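# Remove the slotted part from the fixture, lay it flat

## Task

Lift the machined part that has the milled slot out of the fixture and leave it lying flat on the table top, while both blanks stay clamped exactly where they currently sit.

## Robot and tools

Robot: two arms, left_arm on the robot's own left (+y side) and right_arm on the -y side; these names do not match image sides. The robot stands at the near edge of the table, whose top starts near x = +0.15 m and may be turned relative to the robot. A loose object may occasionally get a brief outside shove.

Scene frame (used in results): origin at table-top height above the centre of the robot's foot, +x forward over the table, +z up. Each result reports per gripper end_effector_position (metres) and end_effector_quat_wxyz; these can be off by a few centimetres, more at long reach. The reported position is the point between the finger pads, roughly 1 cm behind the tips. Fingers point along the gripper's +z axis and open and close along its y axis.

Command rows: every motion row holds 14 numbers, each in [-1, 1], always for both arms: dx, dy, dz, rx, ry, rz, opening for left_arm, then the same seven for right_arm. The first six are an offset, not a pose: they are measured from that arm's Hand target at the moment the action or move begins, along that Hand target's own axes (the gripper's frame, not the scene frame). Scale: 1.0 equals 0.6 m of travel or 180 degrees; rx, ry, rz form a single rotation vector. Opening is absolute: +1 fully open (0.094 m), -1 closed; 0 means half open, so to leave a gripper unchanged resend its current opening (see Tool commands in the result). Sending six zeros re-commands the arm's current Hand target.

execute_actions: actions is a list of actions; each action is a list of up to 15 rows, one row per 1/30 s step; if fewer rows are given the last is held until 15 steps. All rows in one action count from the same start pose, not from the previous row; a new action starts from the updated Hand target, so repeating an offset moves further. An empty list just returns state and images. cameras picks image sources (omitted, null or ["all"] = all; [] = none; a bad name invalidates the call). The result also lists end_effector_position at some steps.

move: target is one 14-number row or a list of up to 15 rows, every row an offset from the same starting Hand targets. The grippers follow straight paths, ending together, at least 0.5 s long and cut off at 10 s. speed: top path speed in m/s, 0.002 to 4.3 (default 0.25), rotation capped at twice that in rad/s; one value or one per target. blend (m) rounds corners of a list. opening_speed (scale units per second, at least 0.2) ramps the fingers; use it near its minimum for fragile items. Openings of the first target are sent at the start; the path only pauses for them if the target is within 10 mm. Openings of later targets are applied on arrival after everything is still. blocking=false returns after about 0.5 s while the move continues. The result adds a move: line: done (within 10 mm and 2 degrees), off_target, moving, held or fault, plus limits such as paced (pose clipped) or held (steps withheld). Neither done nor off_target tells you about contact.

wait: seconds from 0 to 10; arms hold their last command. stop: brakes a running move (needs braking room). zoom_image: camera is cam_left_wrist or cam_right_wrist, region [x0, y0, x1, y1] in pixels from the top-left, at most 504 by 504; only for a camera included in the latest images. Both cameras give 672x504 images. finished_scene: scene = the current scene number; irreversible, so call it only when the part lies flat and both blanks remain clamped without the robot touching anything.

Controller behaviour: each step the commanded orientation is clipped to within 40 degrees of the measured one; Hand target shows the clipped command. Friction and weight can leave the gripper a centimetre or more from its command with no contact; a later action (even all zeros) re-asks for it, and if still short send the remaining distance. Very small moves may not start. An arm blocked by an object keeps pushing; to stop, command a target back past the gripper.

Gripping: grip_measured uses the opening scale; empty it may read up to about 2.7 mm wide. On a hard part under full squeeze it reads up to about 3 mm under the part width (or slightly over). Full force starts about 0.05 below the first-touch reading (0.11 or more for small or round objects). Pads squeeze around 50 to 64 N each. To release, command well above grip_measured.

Joint ranges (rad): waist -2.880 to 2.880, shoulder 0 to 3.142, elbow 0 to 3.019 (straight 2.964), wrist pitch -1.693 to 1.571, wrist yaw -1.571 to 1.571, wrist roll -2.094 to 2.094. Joint torques include arm weight, have offsets and noise; torques 3 and 4 wrap at ±28 N m.

Avoid: moves do not avoid obstacles or the other arm; fast motion lags, overshoots (worst with a straight arm) and hits harder. Keep paths away from an arm's own base, which can flip its shoulder posture. The clearance check does not prevent gripper-to-gripper contact; a hard hit or press between arms, or one gripper closing on the other's fingers, can fail the task. Do not drop parts, release them while moving, slam, or let anything leave the table. Holding loads, stretched arms or pushing at unreachable poses heat motors: MOTOR HOT appears at 85 °C, and at 100 °C that arm goes limp for 30 to 60 s or more. The simulation keeps running while you deliberate.

Each tool is called after "Call:" as name([rows], argument=value, ...), one row to a line, values as JSON.

## Session

Call:
execute_actions(actions=[])

Scene clock: 0.00 s.
left_arm: end_effector_position=(+0.7426, +0.2903, +0.3827) grip_measured=+1.000 end_effector_quat_wxyz=(+0.328, +0.332, +0.883, +0.055) | right_arm: end_effector_position=(+0.5072, -0.1205, +0.1846) grip_measured=+1.000 end_effector_quat_wxyz=(-0.385, -0.019, -0.921, -0.061)
Joint positions: left_arm=[1.302 1.572 1.6 -0.676 0.003 0.637 0.094] | right_arm=[2.314 1.53 0.741 0.207 0.431 0.361 0.094]
Joint velocities: within noise
Joint torques (N m): no reading
Heat: left arm: hottest gripper 31 °C; right arm: hottest shoulder 37 °C.
Hand target: left_arm +0.7497, +0.2904, +0.3923; +0.338, +0.330, +0.879, +0.058 | right_arm +0.5123, -0.1183, +0.1862; +0.388, +0.021, +0.919, +0.062
Tool commands: left_gripper/opening=+1.0 right_gripper/opening=+1.0

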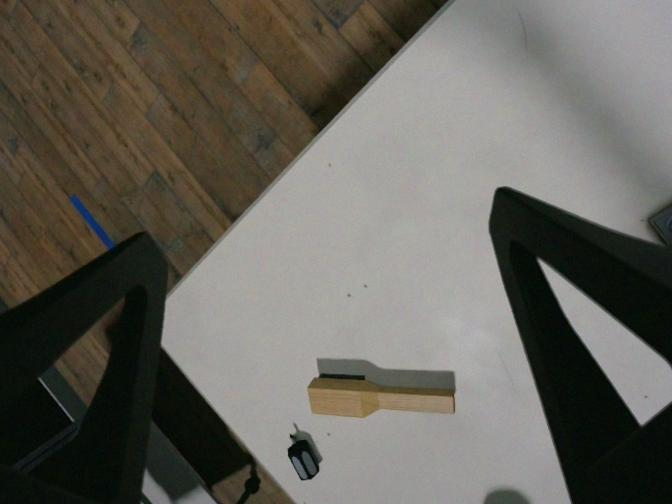

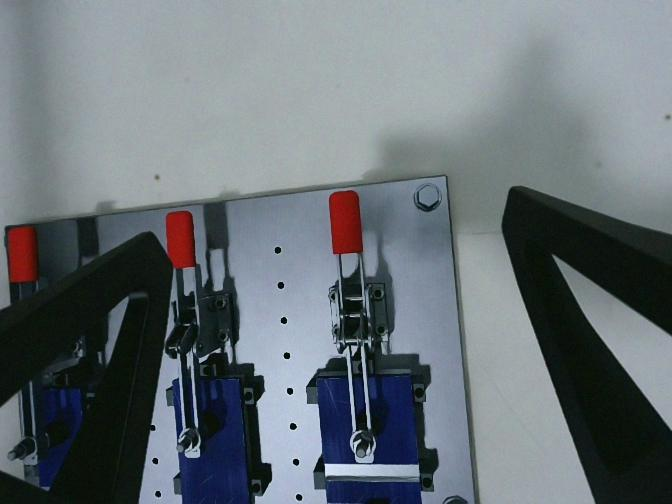

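Call:
zoom_image(camera="cam_right_wrist", region=[250, 170, 500, 504])

Call:
zoom_image(camera="cam_right_wrist", region=[0, 170, 300, 504])

Scaled by 1.509.

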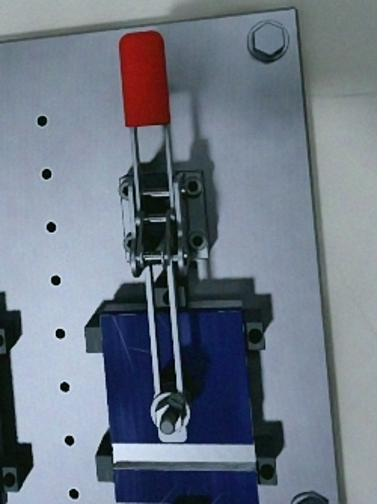

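Scaled by 1.509.

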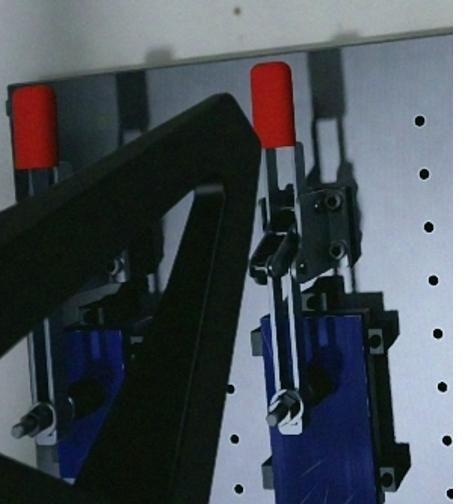

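Call:
move(target=[0,0,0,0,0,0,1, -0.1184,0.0217,-0.115,0,0,0,1])

Scene clock: 12.07 s.
left_arm: end_effector_position=(+0.7426, +0.2903, +0.3827) grip_measured=+1.000 end_effector_quat_wxyz=(+0.328, +0.332, +0.883, +0.055) | right_arm: end_effector_position=(+0.5056, -0.1291, +0.2758) grip_measured=+1.000 end_effector_quat_wxyz=(-0.383, -0.017, -0.922, -0.053)
Joint positions: left_arm=[1.302 1.572 1.6 -0.676 0.003 0.637 0.094] | right_arm=[2.343 1.304 0.805 -0.1 0.465 0.373 0.094]
Joint velocities: within noise
Joint torques (N m): left_arm=[-2.26 -20.6 11.11 2.14 0.05 -0.04] | right_arm=[1.55 -11.87 9.11 0.68 0.32 0.1]
Heat: left arm: hottest elbow 31 °C; right arm: hottest shoulder 37 °C.
Hand target: left_arm +0.7497, +0.2904, +0.3923; +0.338, +0.330, +0.879, +0.058 | right_arm +0.5123, -0.1182, +0.2860; +0.388, +0.021, +0.919, +0.062
Off the commanded pose: left_arm 0.012 m, 1 deg | right_arm 0.016 m, 1 deg.
move: off_target (left_arm, right_arm)

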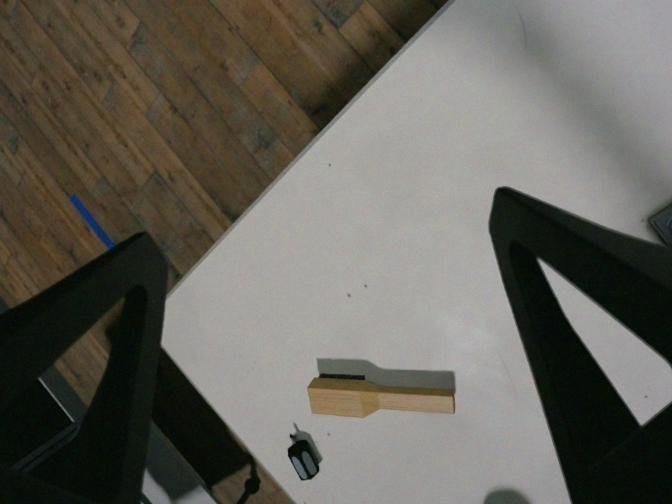

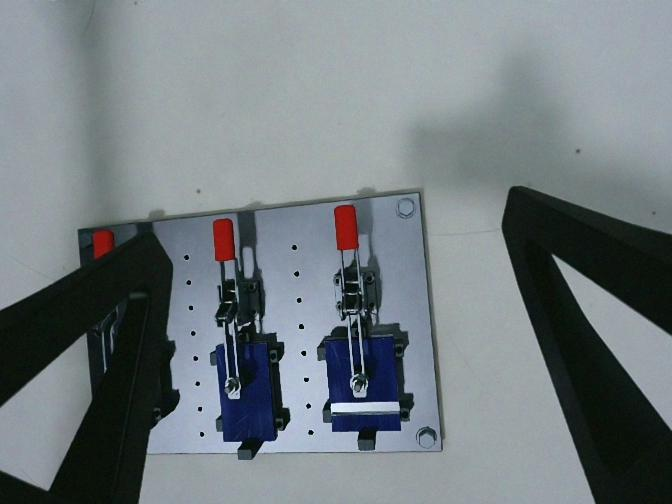

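Call:
move(target=[0,0,0,0,0,0,-1, 0,0,0,0,0,0,-1])

Scene clock: 15.53 s.
left_arm: end_effector_position=(+0.7426, +0.2903, +0.3827) grip_measured=-0.976 end_effector_quat_wxyz=(+0.328, +0.332, +0.883, +0.055) | right_arm: end_effector_position=(+0.5057, -0.1291, +0.2758) grip_measured=-0.994 end_effector_quat_wxyz=(-0.383, -0.017, -0.922, -0.053)
Joint positions: left_arm=[1.302 1.572 1.6 -0.676 0.003 0.637 0.001] | right_arm=[2.343 1.304 0.805 -0.1 0.466 0.374 0]
Joint velocities: within noise
Joint torques (N m): left_arm=[-2.2 -20.72 11.11 2.13 0.04 -0.04] | right_arm=[1.55 -11.87 9.1 0.66 0.32 0.09]
Heat: left arm: hottest elbow 32 °C; right arm: hottest shoulder 37 °C.
Hand target: left_arm +0.7497, +0.2904, +0.3923; +0.338, +0.330, +0.879, +0.058 | right_arm +0.5124, -0.1182, +0.2861; +0.388, +0.021, +0.919, +0.062
Off the commanded pose: left_arm 0.012 m, 1 deg | right_arm 0.016 m, 1 deg.
move: off_target (left_arm, right_arm)

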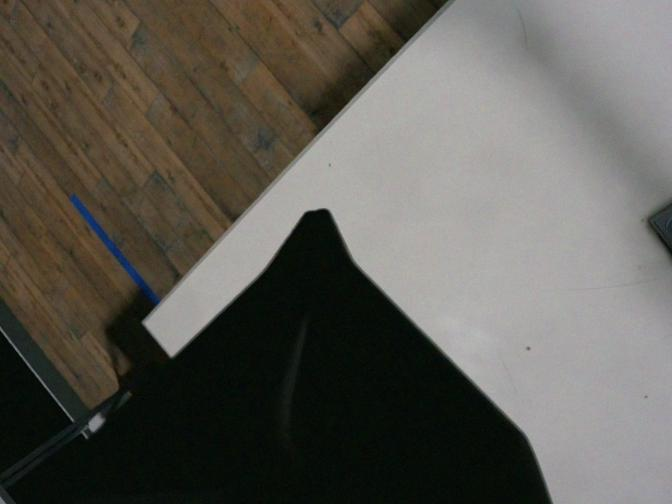

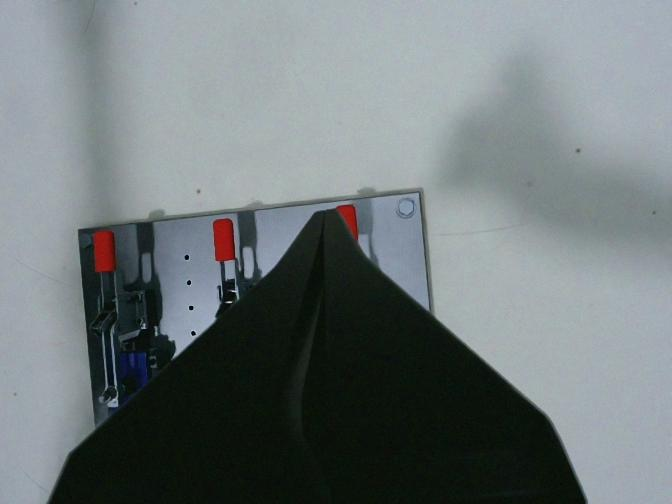

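Call:
move(target=[0,0,0,0,0,0,1, 0.0145,0.1652,0.0163,0,0,0,1], cameras=["cam_right_wrist"])

Scene clock: 20.57 s.
left_arm: end_effector_position=(+0.7426, +0.2903, +0.3827) grip_measured=+0.999 end_effector_quat_wxyz=(+0.328, +0.332, +0.883, +0.055) | right_arm: end_effector_position=(+0.5029, -0.0292, +0.2842) grip_measured=+0.998 end_effector_quat_wxyz=(-0.388, -0.014, -0.920, -0.058)
Joint positions: left_arm=[1.302 1.572 1.6 -0.676 0.003 0.637 0.094] | right_arm=[2.53 1.461 0.973 -0.161 0.61 0.491 0.094]
Joint velocities: within noise
Joint torques (N m): left_arm=[-2.2 -20.78 11.1 2.13 0.05 -0.04] | right_arm=[1.55 -12.16 9.95 0.58 0.38 0.09]
Heat: left arm: hottest elbow 32 °C; right arm: hottest shoulder 37 °C.
Hand target: left_arm +0.7497, +0.2904, +0.3923; +0.338, +0.330, +0.879, +0.058 | right_arm +0.5123, -0.0184, +0.2860; +0.388, +0.021, +0.919, +0.062
Off the commanded pose: left_arm 0.012 m, 1 deg | right_arm 0.015 m, 1 deg.
move: off_target (left_arm, right_arm)
Images, in order (width x height): cam_right_wrist 672x504.

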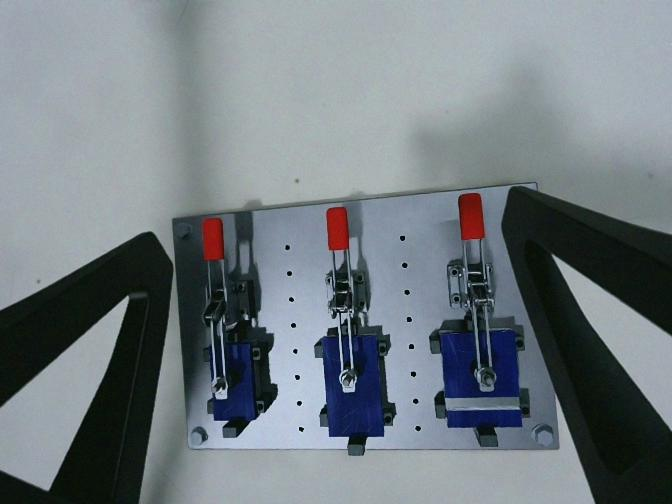

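Call:
zoom_image(camera="cam_right_wrist", region=[400, 180, 580, 460])

Call:
zoom_image(camera="cam_right_wrist", region=[170, 180, 420, 460])

Scaled by 1.800.

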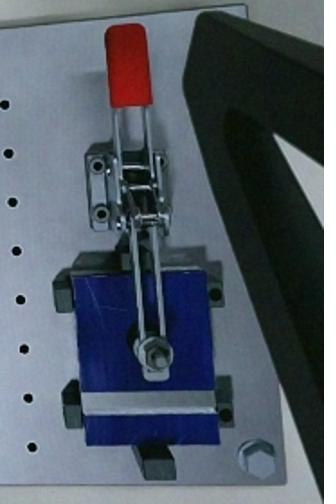

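Scaled by 1.800.

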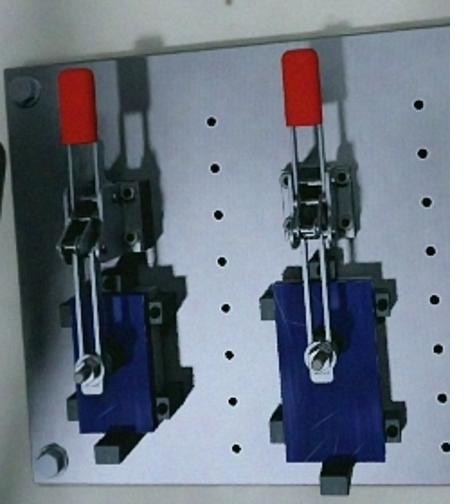

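Call:
move(target=[0.466,-0.336,-0.173,-0.006,0.300,-0.735,1, 0,0,0,0,0,0,1], cameras=["cam_left_wrist"])

Scene clock: 49.13 s.
left_arm: end_effector_position=(+0.4189, +0.3177, +0.2459) grip_measured=+0.999 end_effector_quat_wxyz=(+0.163, +0.685, -0.695, +0.146) | right_arm: end_effector_position=(+0.5029, -0.0291, +0.2843) grip_measured=+0.998 end_effector_quat_wxyz=(-0.388, -0.015, -0.920, -0.059)
Joint positions: left_arm=[1.488 1.274 0.937 -1.043 0.415 -1.467 0.094] | right_arm=[2.53 1.461 0.974 -0.161 0.61 0.493 0.094]
Joint velocities: within noise
Joint torques (N m): left_arm=[-0.97 -14.39 6.31 1.11 0.29 -0.14] | right_arm=[1.61 -12.16 9.95 0.58 0.37 0.09]
Heat: left arm: hottest elbow 34 °C; right arm: hottest shoulder 37 °C.
Hand target: left_arm +0.4201, +0.3201, +0.2508; +0.154, +0.690, -0.690, +0.154 | right_arm +0.5123, -0.0183, +0.2860; +0.388, +0.021, +0.919, +0.062
Off the commanded pose: left_arm 0.005 m, 2 deg | right_arm 0.014 m, 1 deg.
move: off_target (right_arm)
Images, in order (width x height): cam_left_wrist 672x504.

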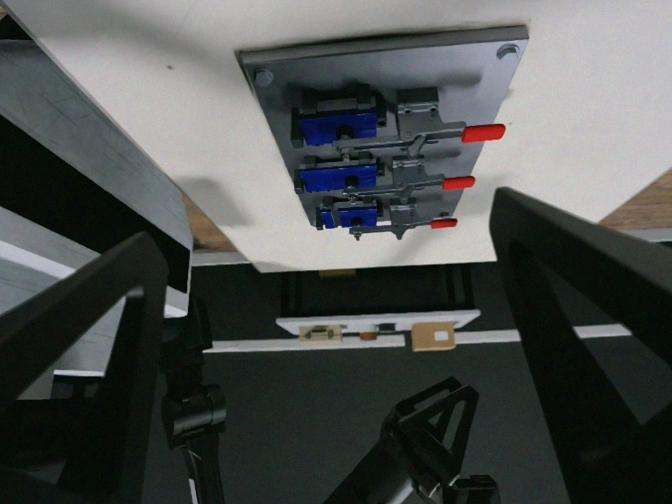

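Call:
zoom_image(camera="cam_left_wrist", region=[230, 20, 540, 270])

Scaled by 1.626.

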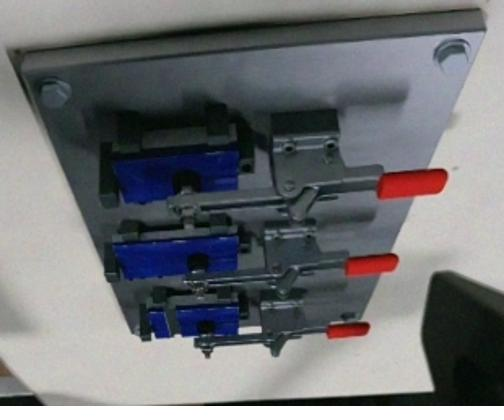

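Call:
move(target=[0,0,0,0,0,0,1, 0.108,-0.189,0.132,0.046,0.3366,0.003,1])

Scene clock: 77.13 s.
left_arm: end_effector_position=(+0.4188, +0.3176, +0.2458) grip_measured=+0.999 end_effector_quat_wxyz=(+0.163, +0.686, -0.694, +0.146) | right_arm: end_effector_position=(+0.5143, -0.1161, +0.1793) grip_measured=+0.998 end_effector_quat_wxyz=(+0.126, -0.018, -0.992, -0.004)
Joint positions: left_arm=[1.488 1.274 0.936 -1.043 0.416 -1.469 0.094] | right_arm=[2.189 1.847 1.527 -1.263 0.025 0.503 0.094]
Joint velocities: within noise
Joint torques (N m): left_arm=[-0.91 -14.33 6.28 1.07 0.28 -0.12] | right_arm=[0.38 -17.49 8.96 -1.02 0.01 -0.16]
Heat: left arm: hottest elbow 32 °C; right arm: hottest shoulder 38 °C.
Hand target: left_arm +0.4202, +0.3200, +0.2508; +0.154, +0.690, -0.690, +0.154 | right_arm +0.5250, -0.1175, +0.1704; -0.131, +0.017, +0.991, +0.002
Off the commanded pose: left_arm 0.006 m, 2 deg | right_arm 0.014 m, 1 deg.
move: off_target (right_arm)

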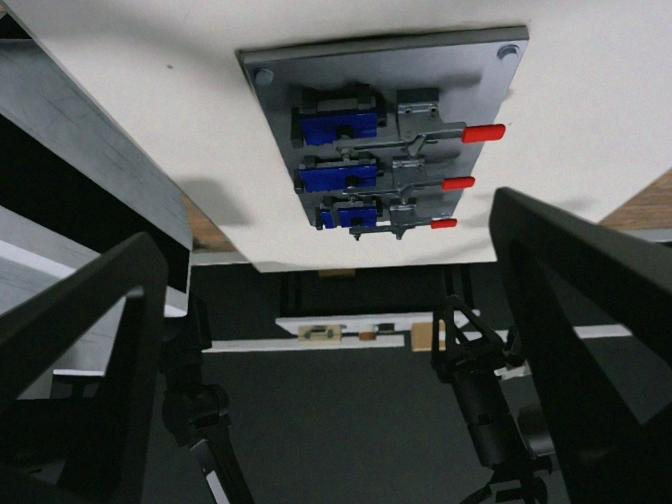

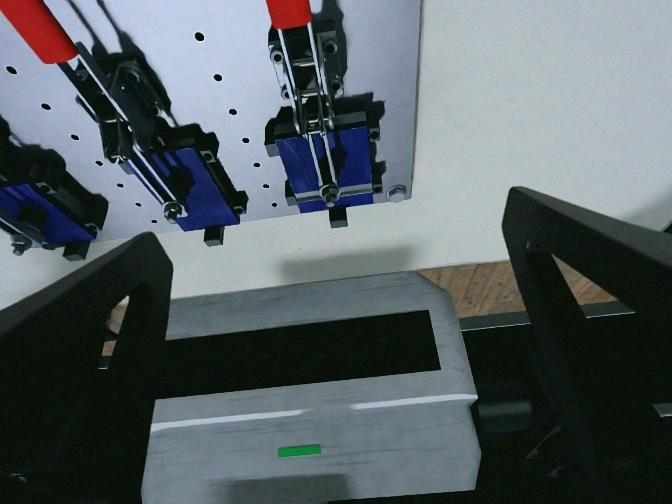

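Call:
move(target=[0,0,0,0,0,0,1, -0.0593,0.0069,0.1209,0,0,0,1], speed=0.12)

Scene clock: 81.40 s.
left_arm: end_effector_position=(+0.4188, +0.3176, +0.2458) grip_measured=+0.999 end_effector_quat_wxyz=(+0.163, +0.686, -0.694, +0.146) | right_arm: end_effector_position=(+0.5274, -0.1108, +0.1037) grip_measured=+0.998 end_effector_quat_wxyz=(+0.133, -0.016, -0.991, +0.000)
Joint positions: left_arm=[1.488 1.274 0.936 -1.043 0.416 -1.47 0.094] | right_arm=[2.168 1.996 1.56 -1.162 0.025 0.478 0.094]
Joint velocities: within noise
Joint torques (N m): left_arm=[-0.91 -14.33 6.3 1.1 0.27 -0.12] | right_arm=[0.21 -18.55 8.23 -0.39 0.04 -0.14]
Heat: left arm: hottest elbow 32 °C; right arm: hottest shoulder 38 °C.
Hand target: left_arm +0.4202, +0.3200, +0.2508; +0.154, +0.690, -0.690, +0.154 | right_arm +0.5405, -0.1138, +0.0912; -0.131, +0.017, +0.991, +0.002
Off the commanded pose: left_arm 0.006 m, 2 deg | right_arm 0.019 m, 0 deg.
move: off_target (right_arm)

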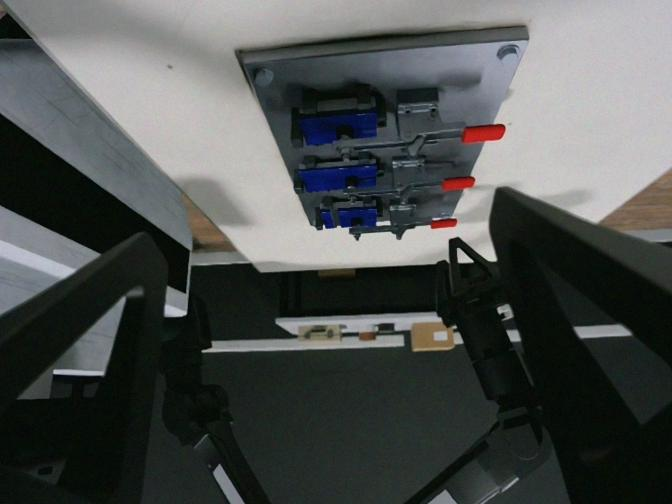

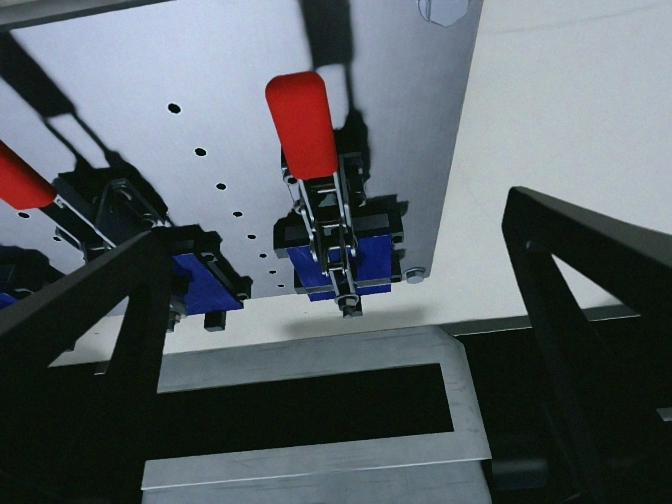

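Call:
move(target=[0,0,0,0,0,0,1, -0.027,0.005,0.0652,0,0,0,1], speed=0.08)

Scene clock: 84.80 s.
left_arm: end_effector_position=(+0.4188, +0.3176, +0.2458) grip_measured=+0.999 end_effector_quat_wxyz=(+0.163, +0.686, -0.694, +0.146) | right_arm: end_effector_position=(+0.5343, -0.1065, +0.0632) grip_measured=+0.998 end_effector_quat_wxyz=(+0.132, -0.015, -0.991, -0.001)
Joint positions: left_arm=[1.488 1.274 0.936 -1.043 0.416 -1.47 0.094] | right_arm=[2.16 2.078 1.588 -1.106 0.025 0.469 0.094]
Joint velocities: within noise
Joint torques (N m): left_arm=[-0.97 -14.33 6.28 1.07 0.28 -0.12] | right_arm=[0.15 -19.19 7.86 -0.38 0.04 -0.15]
Heat: left arm: hottest elbow 32 °C; right arm: hottest shoulder 38 °C.
Hand target: left_arm +0.4202, +0.3200, +0.2508; +0.154, +0.690, -0.690, +0.154 | right_arm +0.5462, -0.1110, +0.0492; -0.131, +0.017, +0.991, +0.002
Off the commanded pose: left_arm 0.006 m, 2 deg | right_arm 0.019 m, 0 deg.
move: off_target (right_arm)

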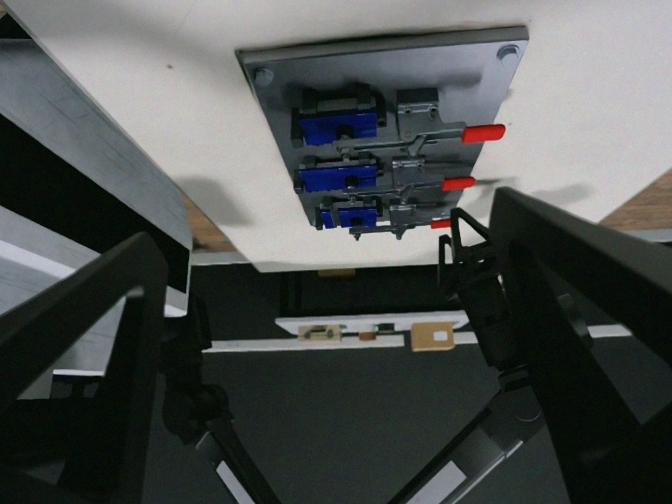

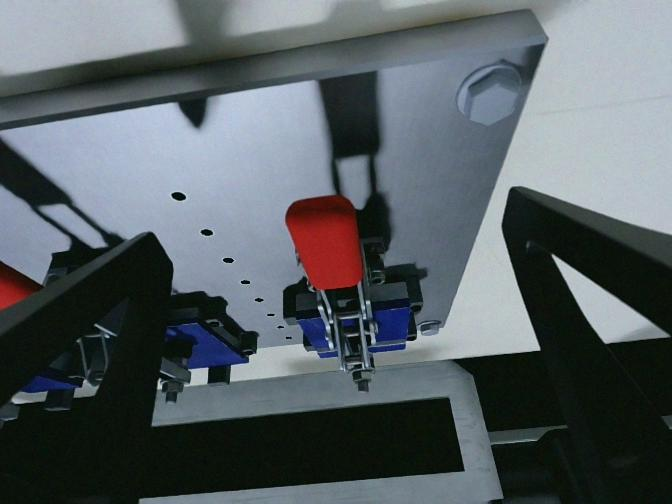

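Call:
move(target=[0,0,0,0,0,0,1, 0,0,0,0,0,0,-0.8], opening_speed=1.0, cameras=["cam_right_wrist"])

Scene clock: 87.80 s.
left_arm: end_effector_position=(+0.4188, +0.3176, +0.2458) grip_measured=+0.999 end_effector_quat_wxyz=(+0.163, +0.686, -0.694, +0.146) | right_arm: end_effector_position=(+0.5345, -0.1060, +0.0632) grip_measured=-0.670 end_effector_quat_wxyz=(+0.132, -0.015, -0.991, -0.003)
Joint positions: left_arm=[1.488 1.274 0.936 -1.043 0.416 -1.47 0.094] | right_arm=[2.16 2.078 1.588 -1.104 0.022 0.468 0.015]
Joint velocities: within noise
Joint torques (N m): left_arm=[-0.85 -14.33 6.3 1.1 0.27 -0.12] | right_arm=[0.21 -19.08 7.87 -0.44 0.12 -0.14]
Heat: left arm: hottest elbow 32 °C; right arm: hottest shoulder 38 °C.
Hand target: left_arm +0.4202, +0.3200, +0.2508; +0.154, +0.690, -0.690, +0.154 | right_arm +0.5462, -0.1110, +0.0492; -0.131, +0.017, +0.991, +0.002
Off the commanded pose: left_arm 0.006 m, 2 deg | right_arm 0.019 m, 0 deg.
move: off_target (right_arm)
Images, in order (width x height): cam_right_wrist 672x504.

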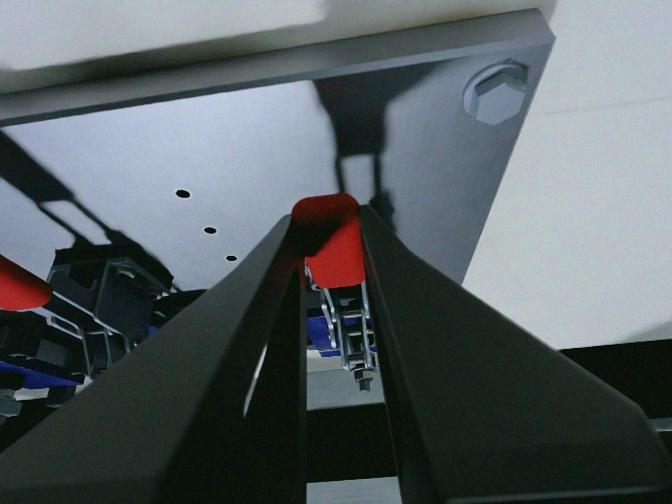

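Call:
move(target=[0,0,0,0,0,0,1, 0.0197,0,-0.0413,0,0,0,-0.72], speed=0.06)

Scene clock: 93.40 s.
left_arm: end_effector_position=(+0.4188, +0.3176, +0.2458) grip_measured=+0.999 end_effector_quat_wxyz=(+0.163, +0.686, -0.694, +0.146) | right_arm: end_effector_position=(+0.5341, -0.1062, +0.0633) grip_measured=-0.670 end_effector_quat_wxyz=(+0.133, -0.015, -0.991, -0.002)
Joint positions: left_arm=[1.488 1.274 0.936 -1.043 0.416 -1.47 0.094] | right_arm=[2.16 2.078 1.588 -1.106 0.022 0.468 0.015]
Joint velocities: within noise
Joint torques (N m): left_arm=[-0.91 -14.33 6.3 1.07 0.27 -0.11] | right_arm=[0.85 -23.36 6.68 -1.69 0.11 -0.06]
Heat: left arm: hottest elbow 32 °C; right arm: hottest shoulder 38 °C.
Hand target: left_arm +0.4202, +0.3200, +0.2508; +0.154, +0.690, -0.690, +0.154 | right_arm +0.5412, -0.1108, +0.0762; -0.131, +0.017, +0.991, +0.002
Off the commanded pose: left_arm 0.006 m, 2 deg | right_arm 0.015 m, 0 deg.
move: off_target (right_arm)

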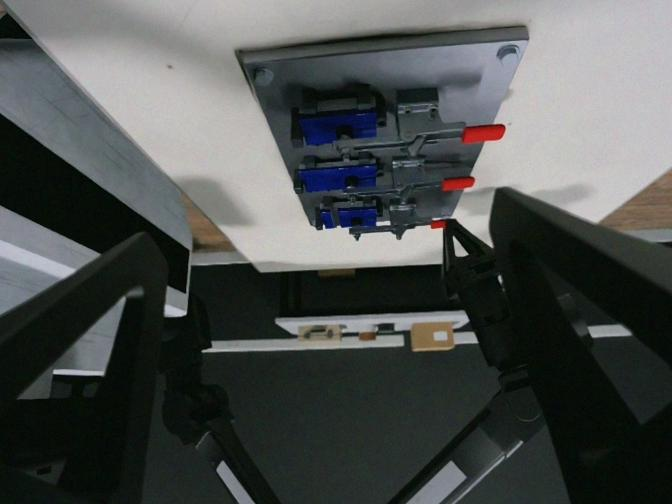

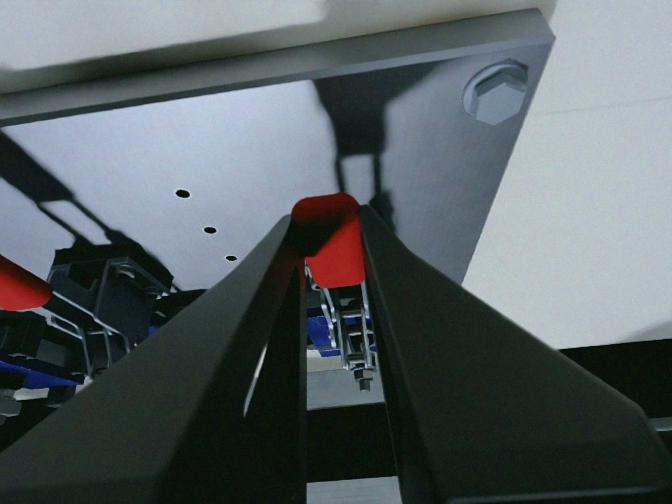

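Call:
move(target=[0,0,0,0,0,0,1, 0.0144,0,-0.0322,0,0,0,-0.72], speed=0.06, cameras=["cam_right_wrist"])

Scene clock: 94.63 s.
left_arm: end_effector_position=(+0.4188, +0.3176, +0.2458) grip_measured=+0.999 end_effector_quat_wxyz=(+0.163, +0.686, -0.694, +0.146) | right_arm: end_effector_position=(+0.5342, -0.1063, +0.0644) grip_measured=-0.670 end_effector_quat_wxyz=(+0.133, -0.015, -0.991, -0.002)
Joint positions: left_arm=[1.488 1.274 0.936 -1.043 0.416 -1.47 0.094] | right_arm=[2.16 2.076 1.588 -1.108 0.022 0.468 0.015]
Joint velocities: within noise
Joint torques (N m): left_arm=[-0.85 -14.33 6.3 1.1 0.27 -0.12] | right_arm=[1.49 -26.46 5.93 -2.73 0.11 0.01]
Heat: left arm: hottest elbow 32 °C; right arm: hottest shoulder 38 °C.
Hand target: left_arm +0.4202, +0.3200, +0.2508; +0.154, +0.690, -0.690, +0.154 | right_arm +0.5378, -0.1107, +0.0970; -0.131, +0.017, +0.991, +0.002
Off the commanded pose: left_arm 0.006 m, 2 deg | right_arm 0.033 m, 0 deg.
move: off_target (right_arm)
Images, in order (width x height): cam_right_wrist 672x504.

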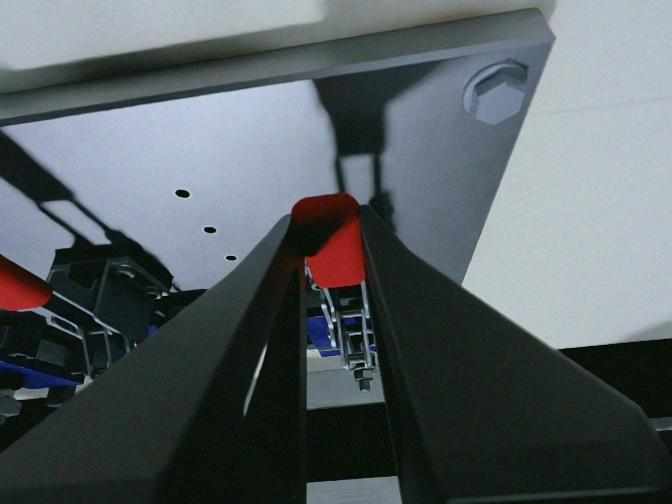

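Call:
move(target=[0,0,0,0,0,0,1, 0.0144,0,-0.0322,0,0,0,-0.72], speed=0.06, cameras=["cam_right_wrist"])

Scene clock: 96.63 s.
left_arm: end_effector_position=(+0.4188, +0.3176, +0.2458) grip_measured=+0.999 end_effector_quat_wxyz=(+0.163, +0.686, -0.694, +0.146) | right_arm: end_effector_position=(+0.5238, -0.1066, +0.0891) grip_measured=-0.675 end_effector_quat_wxyz=(+0.148, -0.009, -0.989, +0.000)
Joint positions: left_arm=[1.488 1.274 0.936 -1.043 0.416 -1.47 0.094] | right_arm=[2.171 2.034 1.578 -1.17 0.014 0.468 0.015]
Joint velocities: within noise
Joint torques (N m): left_arm=[-0.79 -14.33 6.31 1.07 0.27 -0.11] | right_arm=[1.26 -25.93 6.12 -1.62 0.4 0.08]
Heat: left arm: hottest elbow 32 °C; right arm: hottest shoulder 39 °C.
Hand target: left_arm +0.4202, +0.3200, +0.2508; +0.154, +0.690, -0.690, +0.154 | right_arm +0.5346, -0.1107, +0.1180; -0.131, +0.018, +0.991, +0.002
Off the commanded pose: left_arm 0.006 m, 2 deg | right_arm 0.031 m, 2 deg.
move: off_target (right_arm)
Images, in order (width x height): cam_right_wrist 672x504.

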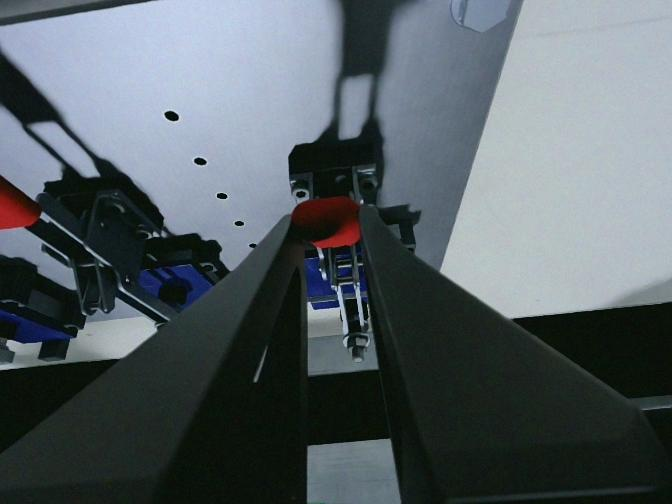

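Call:
move(target=[0,0,0,0,0,0,1, 0.0687,-0.001,0.0115,0,0,0,-0.72], speed=0.06, cameras=["cam_right_wrist"])

Scene clock: 99.93 s.
left_arm: end_effector_position=(+0.4188, +0.3176, +0.2458) grip_measured=+0.999 end_effector_quat_wxyz=(+0.163, +0.686, -0.694, +0.146) | right_arm: end_effector_position=(+0.4945, -0.1071, +0.1061) grip_measured=-0.682 end_effector_quat_wxyz=(+0.136, -0.010, -0.991, -0.004)
Joint positions: left_arm=[1.488 1.274 0.936 -1.043 0.416 -1.47 0.094] | right_arm=[2.197 1.941 1.453 -1.114 0.016 0.494 0.015]
Joint velocities: within noise
Joint torques (N m): left_arm=[-0.85 -14.27 6.31 1.06 0.27 -0.11] | right_arm=[1.61 -23.3 4.7 -1.32 0.31 0.15]
Heat: left arm: hottest elbow 32 °C; right arm: hottest shoulder 39 °C.
Hand target: left_arm +0.4202, +0.3200, +0.2508; +0.154, +0.690, -0.690, +0.154 | right_arm +0.4930, -0.1099, +0.1220; -0.131, +0.017, +0.991, +0.002
Off the commanded pose: left_arm 0.006 m, 2 deg | right_arm 0.016 m, 1 deg.
move: off_target (right_arm)
Images, in order (width x height): cam_right_wrist 672x504.

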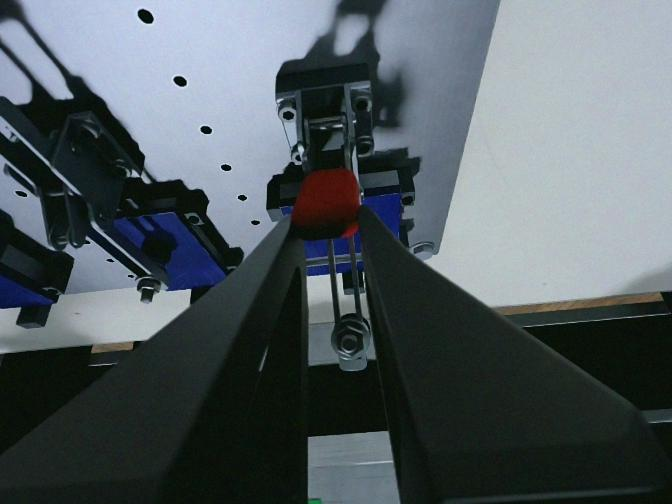

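Call:
wait(seconds=0.1, cameras=["cam_left_wrist"])

Call:
zoom_image(camera="cam_left_wrist", region=[280, 150, 540, 300])

Scene clock: 102.77 s.
left_arm: end_effector_position=(+0.4188, +0.3176, +0.2458) grip_measured=+0.999 end_effector_quat_wxyz=(+0.163, +0.686, -0.694, +0.146) | right_arm: end_effector_position=(+0.4946, -0.1071, +0.1061) grip_measured=-0.682 end_effector_quat_wxyz=(+0.136, -0.010, -0.991, -0.004)
Joint positions: left_arm=[1.488 1.274 0.936 -1.043 0.416 -1.47 0.094] | right_arm=[2.197 1.94 1.453 -1.113 0.016 0.495 0.015]
Joint velocities: within noise
Joint torques (N m): left_arm=[-0.91 -14.33 6.3 1.1 0.27 -0.11] | right_arm=[1.67 -23.36 4.81 -1.36 0.31 0.13]
Heat: left arm: hottest elbow 32 °C; right arm: hottest shoulder 40 °C.
Hand target: left_arm +0.4202, +0.3200, +0.2508; +0.154, +0.690, -0.690, +0.154 | right_arm +0.4931, -0.1099, +0.1221; -0.131, +0.018, +0.991, +0.002
Tool commands: left_gripper/opening=+1.0 right_gripper/opening=-0.72
Off the commanded pose: left_arm 0.006 m, 2 deg | right_arm 0.016 m, 1 deg.
wait: 0.10 s; at rest from the start
Images, in order (width x height): cam_left_wrist 672x504.

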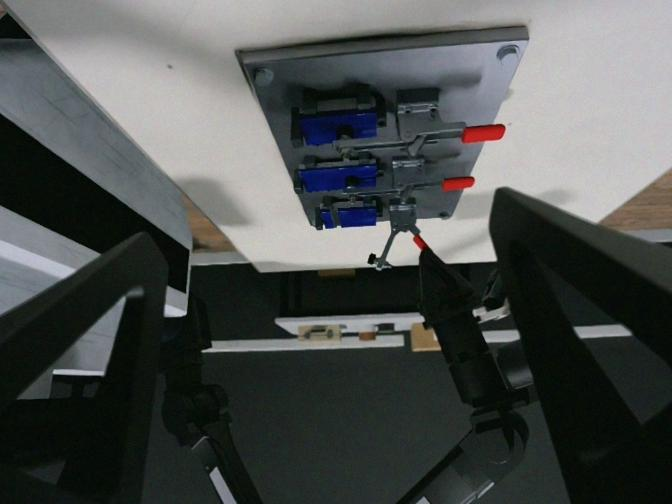

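Scaled by 1.938.

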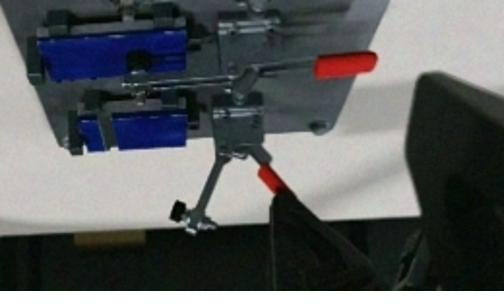

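Call:
move(target=[0,0,0,0,0,0,1, 0.0527,-0.001,-0.0032,0,0,0,-0.72], speed=0.06, cameras=["cam_right_wrist", "cam_left_wrist"])

Call:
zoom_image(camera="cam_left_wrist", region=[280, 150, 540, 300])

Scene clock: 105.10 s.
left_arm: end_effector_position=(+0.4188, +0.3176, +0.2458) grip_measured=+0.999 end_effector_quat_wxyz=(+0.163, +0.686, -0.694, +0.146) | right_arm: end_effector_position=(+0.4691, -0.1070, +0.1096) grip_measured=-0.687 end_effector_quat_wxyz=(+0.132, -0.012, -0.991, -0.004)
Joint positions: left_arm=[1.488 1.274 0.936 -1.043 0.416 -1.47 0.094] | right_arm=[2.219 1.889 1.363 -1.069 0.019 0.521 0.015]
Joint velocities: within noise
Joint torques (N m): left_arm=[-0.97 -14.33 6.27 1.09 0.27 -0.11] | right_arm=[2.02 -23.88 4.36 -1.92 0.17 0.12]
Heat: left arm: hottest elbow 32 °C; right arm: hottest shoulder 40 °C.
Hand target: left_arm +0.4202, +0.3200, +0.2508; +0.154, +0.690, -0.690, +0.154 | right_arm +0.4630, -0.1094, +0.1320; -0.131, +0.018, +0.991, +0.002
Off the commanded pose: left_arm 0.006 m, 2 deg | right_arm 0.023 m, 1 deg.
move: off_target (right_arm)

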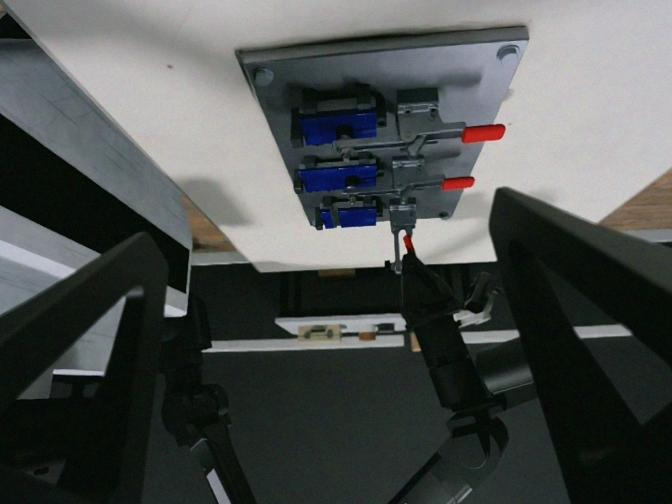

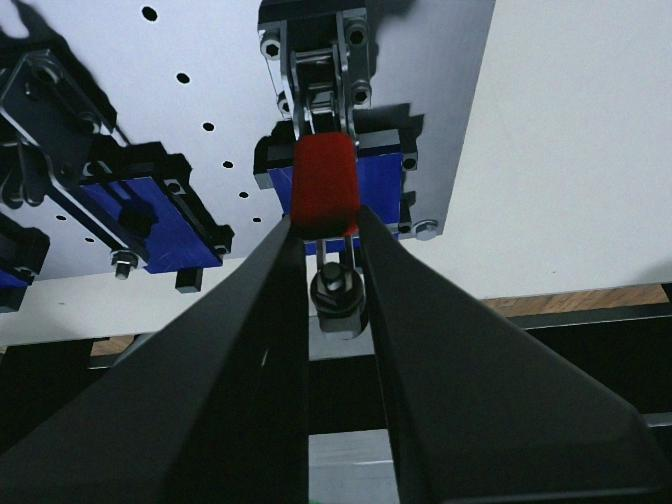

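Scaled by 1.938.

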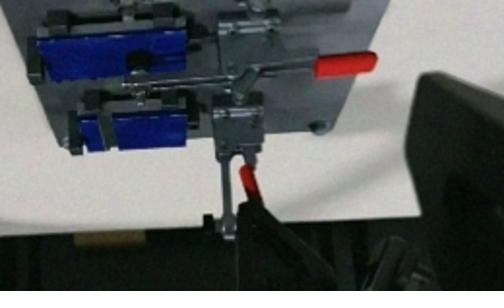

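Call:
move([
  [0,0,0,0,0,0,1, -0.0145,0,0.022,0,0,0,-0.72],
  [0,0,0,0,0,0,1, -0.0145,0,0.022,0,0,0,0.0],
], speed=0.06, opening_speed=1.5, cameras=["cam_right_wrist", "cam_left_wrist"])

Call:
zoom_image(camera="cam_left_wrist", region=[280, 150, 540, 300])

Scene clock: 108.37 s.
left_arm: end_effector_position=(+0.4188, +0.3176, +0.2458) grip_measured=+0.999 end_effector_quat_wxyz=(+0.163, +0.686, -0.694, +0.146) | right_arm: end_effector_position=(+0.4692, -0.1075, +0.1106) grip_measured=-0.003 end_effector_quat_wxyz=(+0.131, -0.012, -0.991, -0.004)
Joint positions: left_arm=[1.488 1.274 0.936 -1.043 0.416 -1.47 0.094] | right_arm=[2.219 1.887 1.362 -1.07 0.02 0.521 0.047]
Joint velocities: within noise
Joint torques (N m): left_arm=[-0.97 -14.33 6.28 1.09 0.27 -0.11] | right_arm=[1.44 -20.84 5.08 -1.05 0.13 0.08]
Heat: left arm: hottest elbow 32 °C; right arm: hottest shoulder 40 °C.
Hand target: left_arm +0.4202, +0.3200, +0.2508; +0.154, +0.690, -0.690, +0.154 | right_arm +0.4680, -0.1096, +0.1170; -0.131, +0.018, +0.991, +0.002
Off the commanded pose: left_arm 0.006 m, 2 deg | right_arm 0.007 m, 1 deg.
move: done

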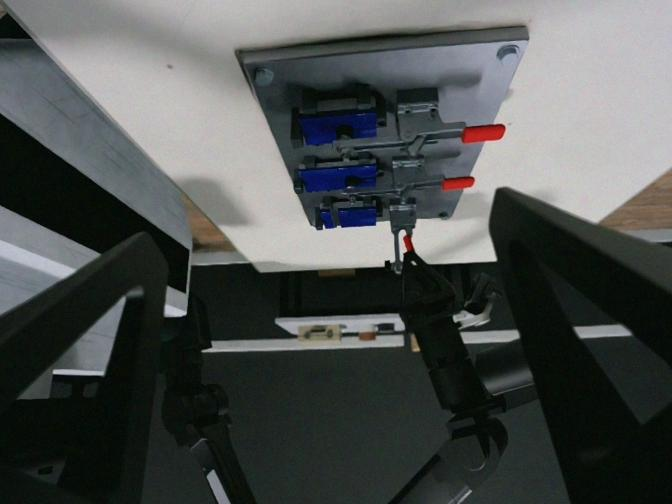

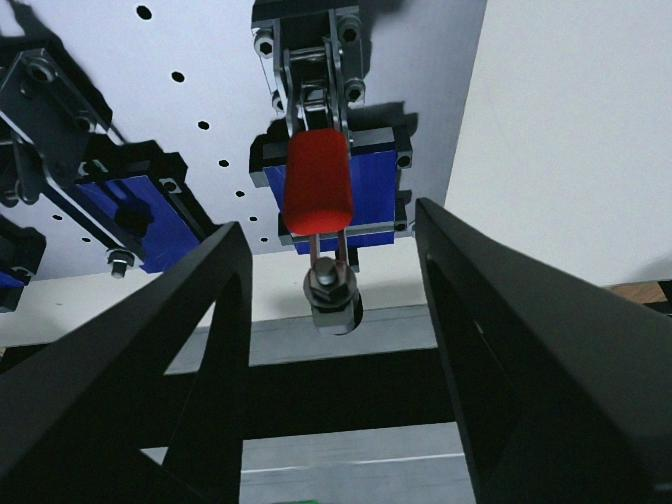

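Scaled by 1.938.

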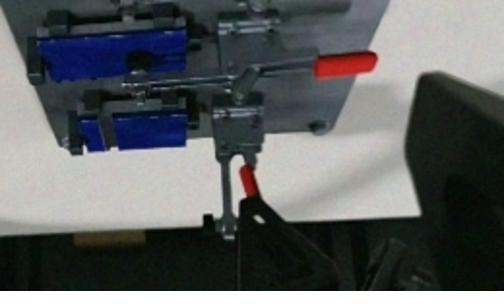

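Call:
move([
  [0,0,0,0,0,0,1, 0.0357,0.0006,-0.1975,0,0,0,0.0],
  [0,0,0,0,0,0,1, 0.2127,-0.0125,-0.0343,0,-0.2505,0,1.0],
], speed=0.2, blend=0.02, cameras=["cam_right_wrist", "cam_left_wrist"])

Call:
zoom_image(camera="cam_left_wrist", region=[280, 150, 540, 300])

Scene clock: 120.67 s.
left_arm: end_effector_position=(+0.4188, +0.3176, +0.2458) grip_measured=+0.999 end_effector_quat_wxyz=(+0.163, +0.686, -0.694, +0.146) | right_arm: end_effector_position=(+0.3524, -0.1173, +0.1668) grip_measured=+0.997 end_effector_quat_wxyz=(-0.254, -0.014, -0.967, +0.014)
Joint positions: left_arm=[1.488 1.274 0.936 -1.043 0.416 -1.47 0.094] | right_arm=[2.573 1.406 0.623 -0.27 0.597 0.706 0.094]
Joint velocities: within noise
Joint torques (N m): left_arm=[-0.91 -14.39 6.3 1.13 0.27 -0.11] | right_arm=[1.79 -11.28 4.85 0.88 0.46 0.09]
Heat: left arm: hottest elbow 31 °C; right arm: hottest shoulder 40 °C.
Hand target: left_arm +0.4202, +0.3200, +0.2508; +0.154, +0.690, -0.690, +0.154 | right_arm +0.3498, -0.1128, +0.1701; +0.259, +0.017, +0.966, -0.005
Off the commanded pose: left_arm 0.006 m, 2 deg | right_arm 0.006 m, 1 deg.
move: done

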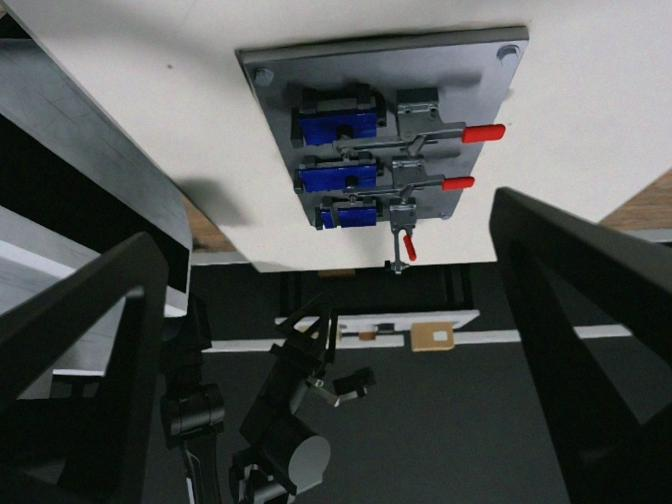

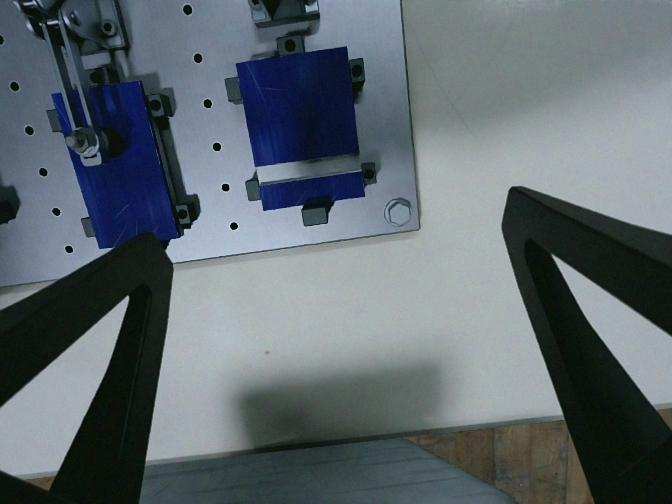

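Scaled by 1.938.

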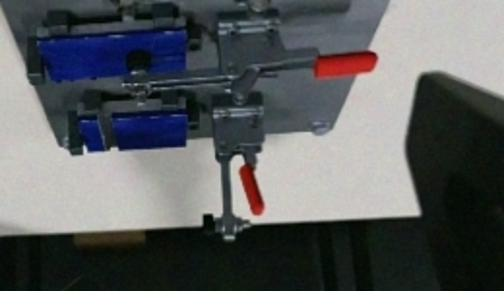

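Call:
zoom_image(camera="cam_right_wrist", region=[200, 0, 440, 250])

Scaled by 2.016.

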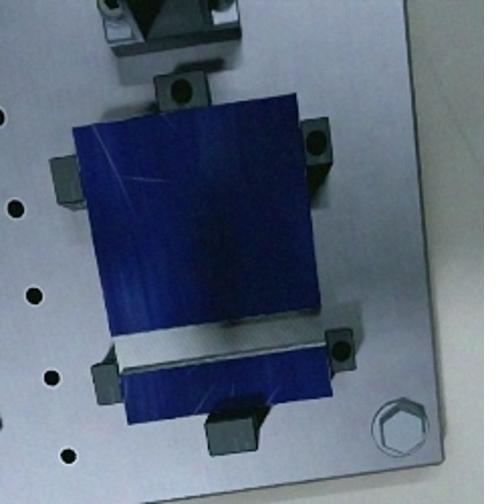

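Call:
move(target=[0,0,0,0,0,0,1, 0.0186,0.0082,0.137,0,-0.0556,0,1.0], speed=0.12, cameras=["cam_right_wrist", "cam_left_wrist"])

Call:
zoom_image(camera="cam_left_wrist", region=[280, 150, 540, 300])

Scene clock: 135.07 s.
left_arm: end_effector_position=(+0.4188, +0.3176, +0.2458) grip_measured=+0.999 end_effector_quat_wxyz=(+0.163, +0.686, -0.694, +0.146) | right_arm: end_effector_position=(+0.3819, -0.0997, +0.1051) grip_measured=+0.998 end_effector_quat_wxyz=(-0.348, -0.020, -0.937, -0.007)
Joint positions: left_arm=[1.488 1.274 0.936 -1.043 0.416 -1.47 0.094] | right_arm=[2.543 1.689 0.58 0.299 0.665 0.569 0.094]
Joint velocities: within noise
Joint torques (N m): left_arm=[-0.97 -14.45 6.3 1.09 0.27 -0.11] | right_arm=[-0.26 -10.17 3.07 1.32 0.41 -0.17]
Heat: left arm: hottest elbow 31 °C; right arm: hottest shoulder 39 °C.
Hand target: left_arm +0.4202, +0.3200, +0.2508; +0.154, +0.690, -0.690, +0.154 | right_arm +0.3814, -0.1090, +0.0933; +0.342, +0.016, +0.939, -0.006
Off the commanded pose: left_arm 0.006 m, 2 deg | right_arm 0.015 m, 2 deg.
move: off_target (right_arm)

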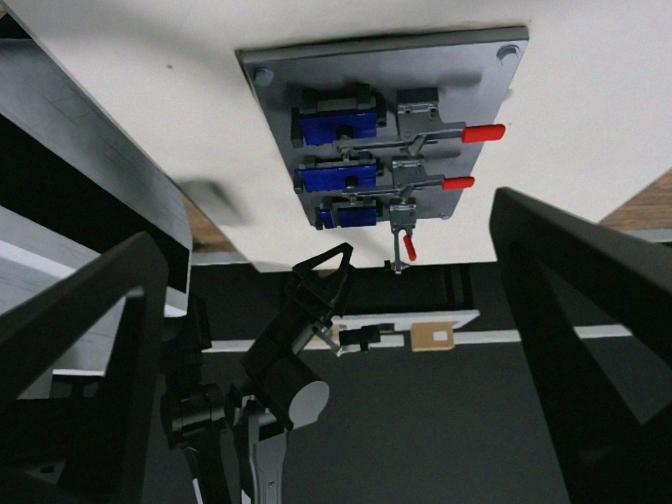

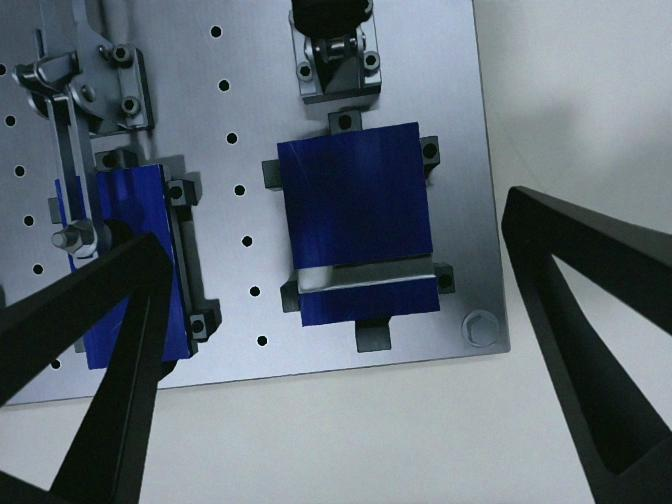

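Scaled by 1.938.

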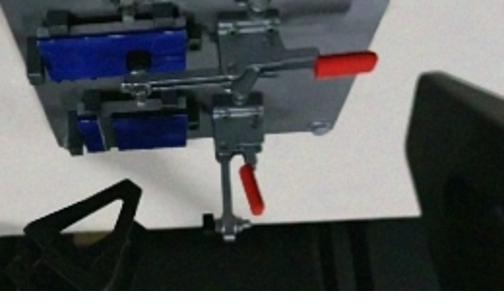

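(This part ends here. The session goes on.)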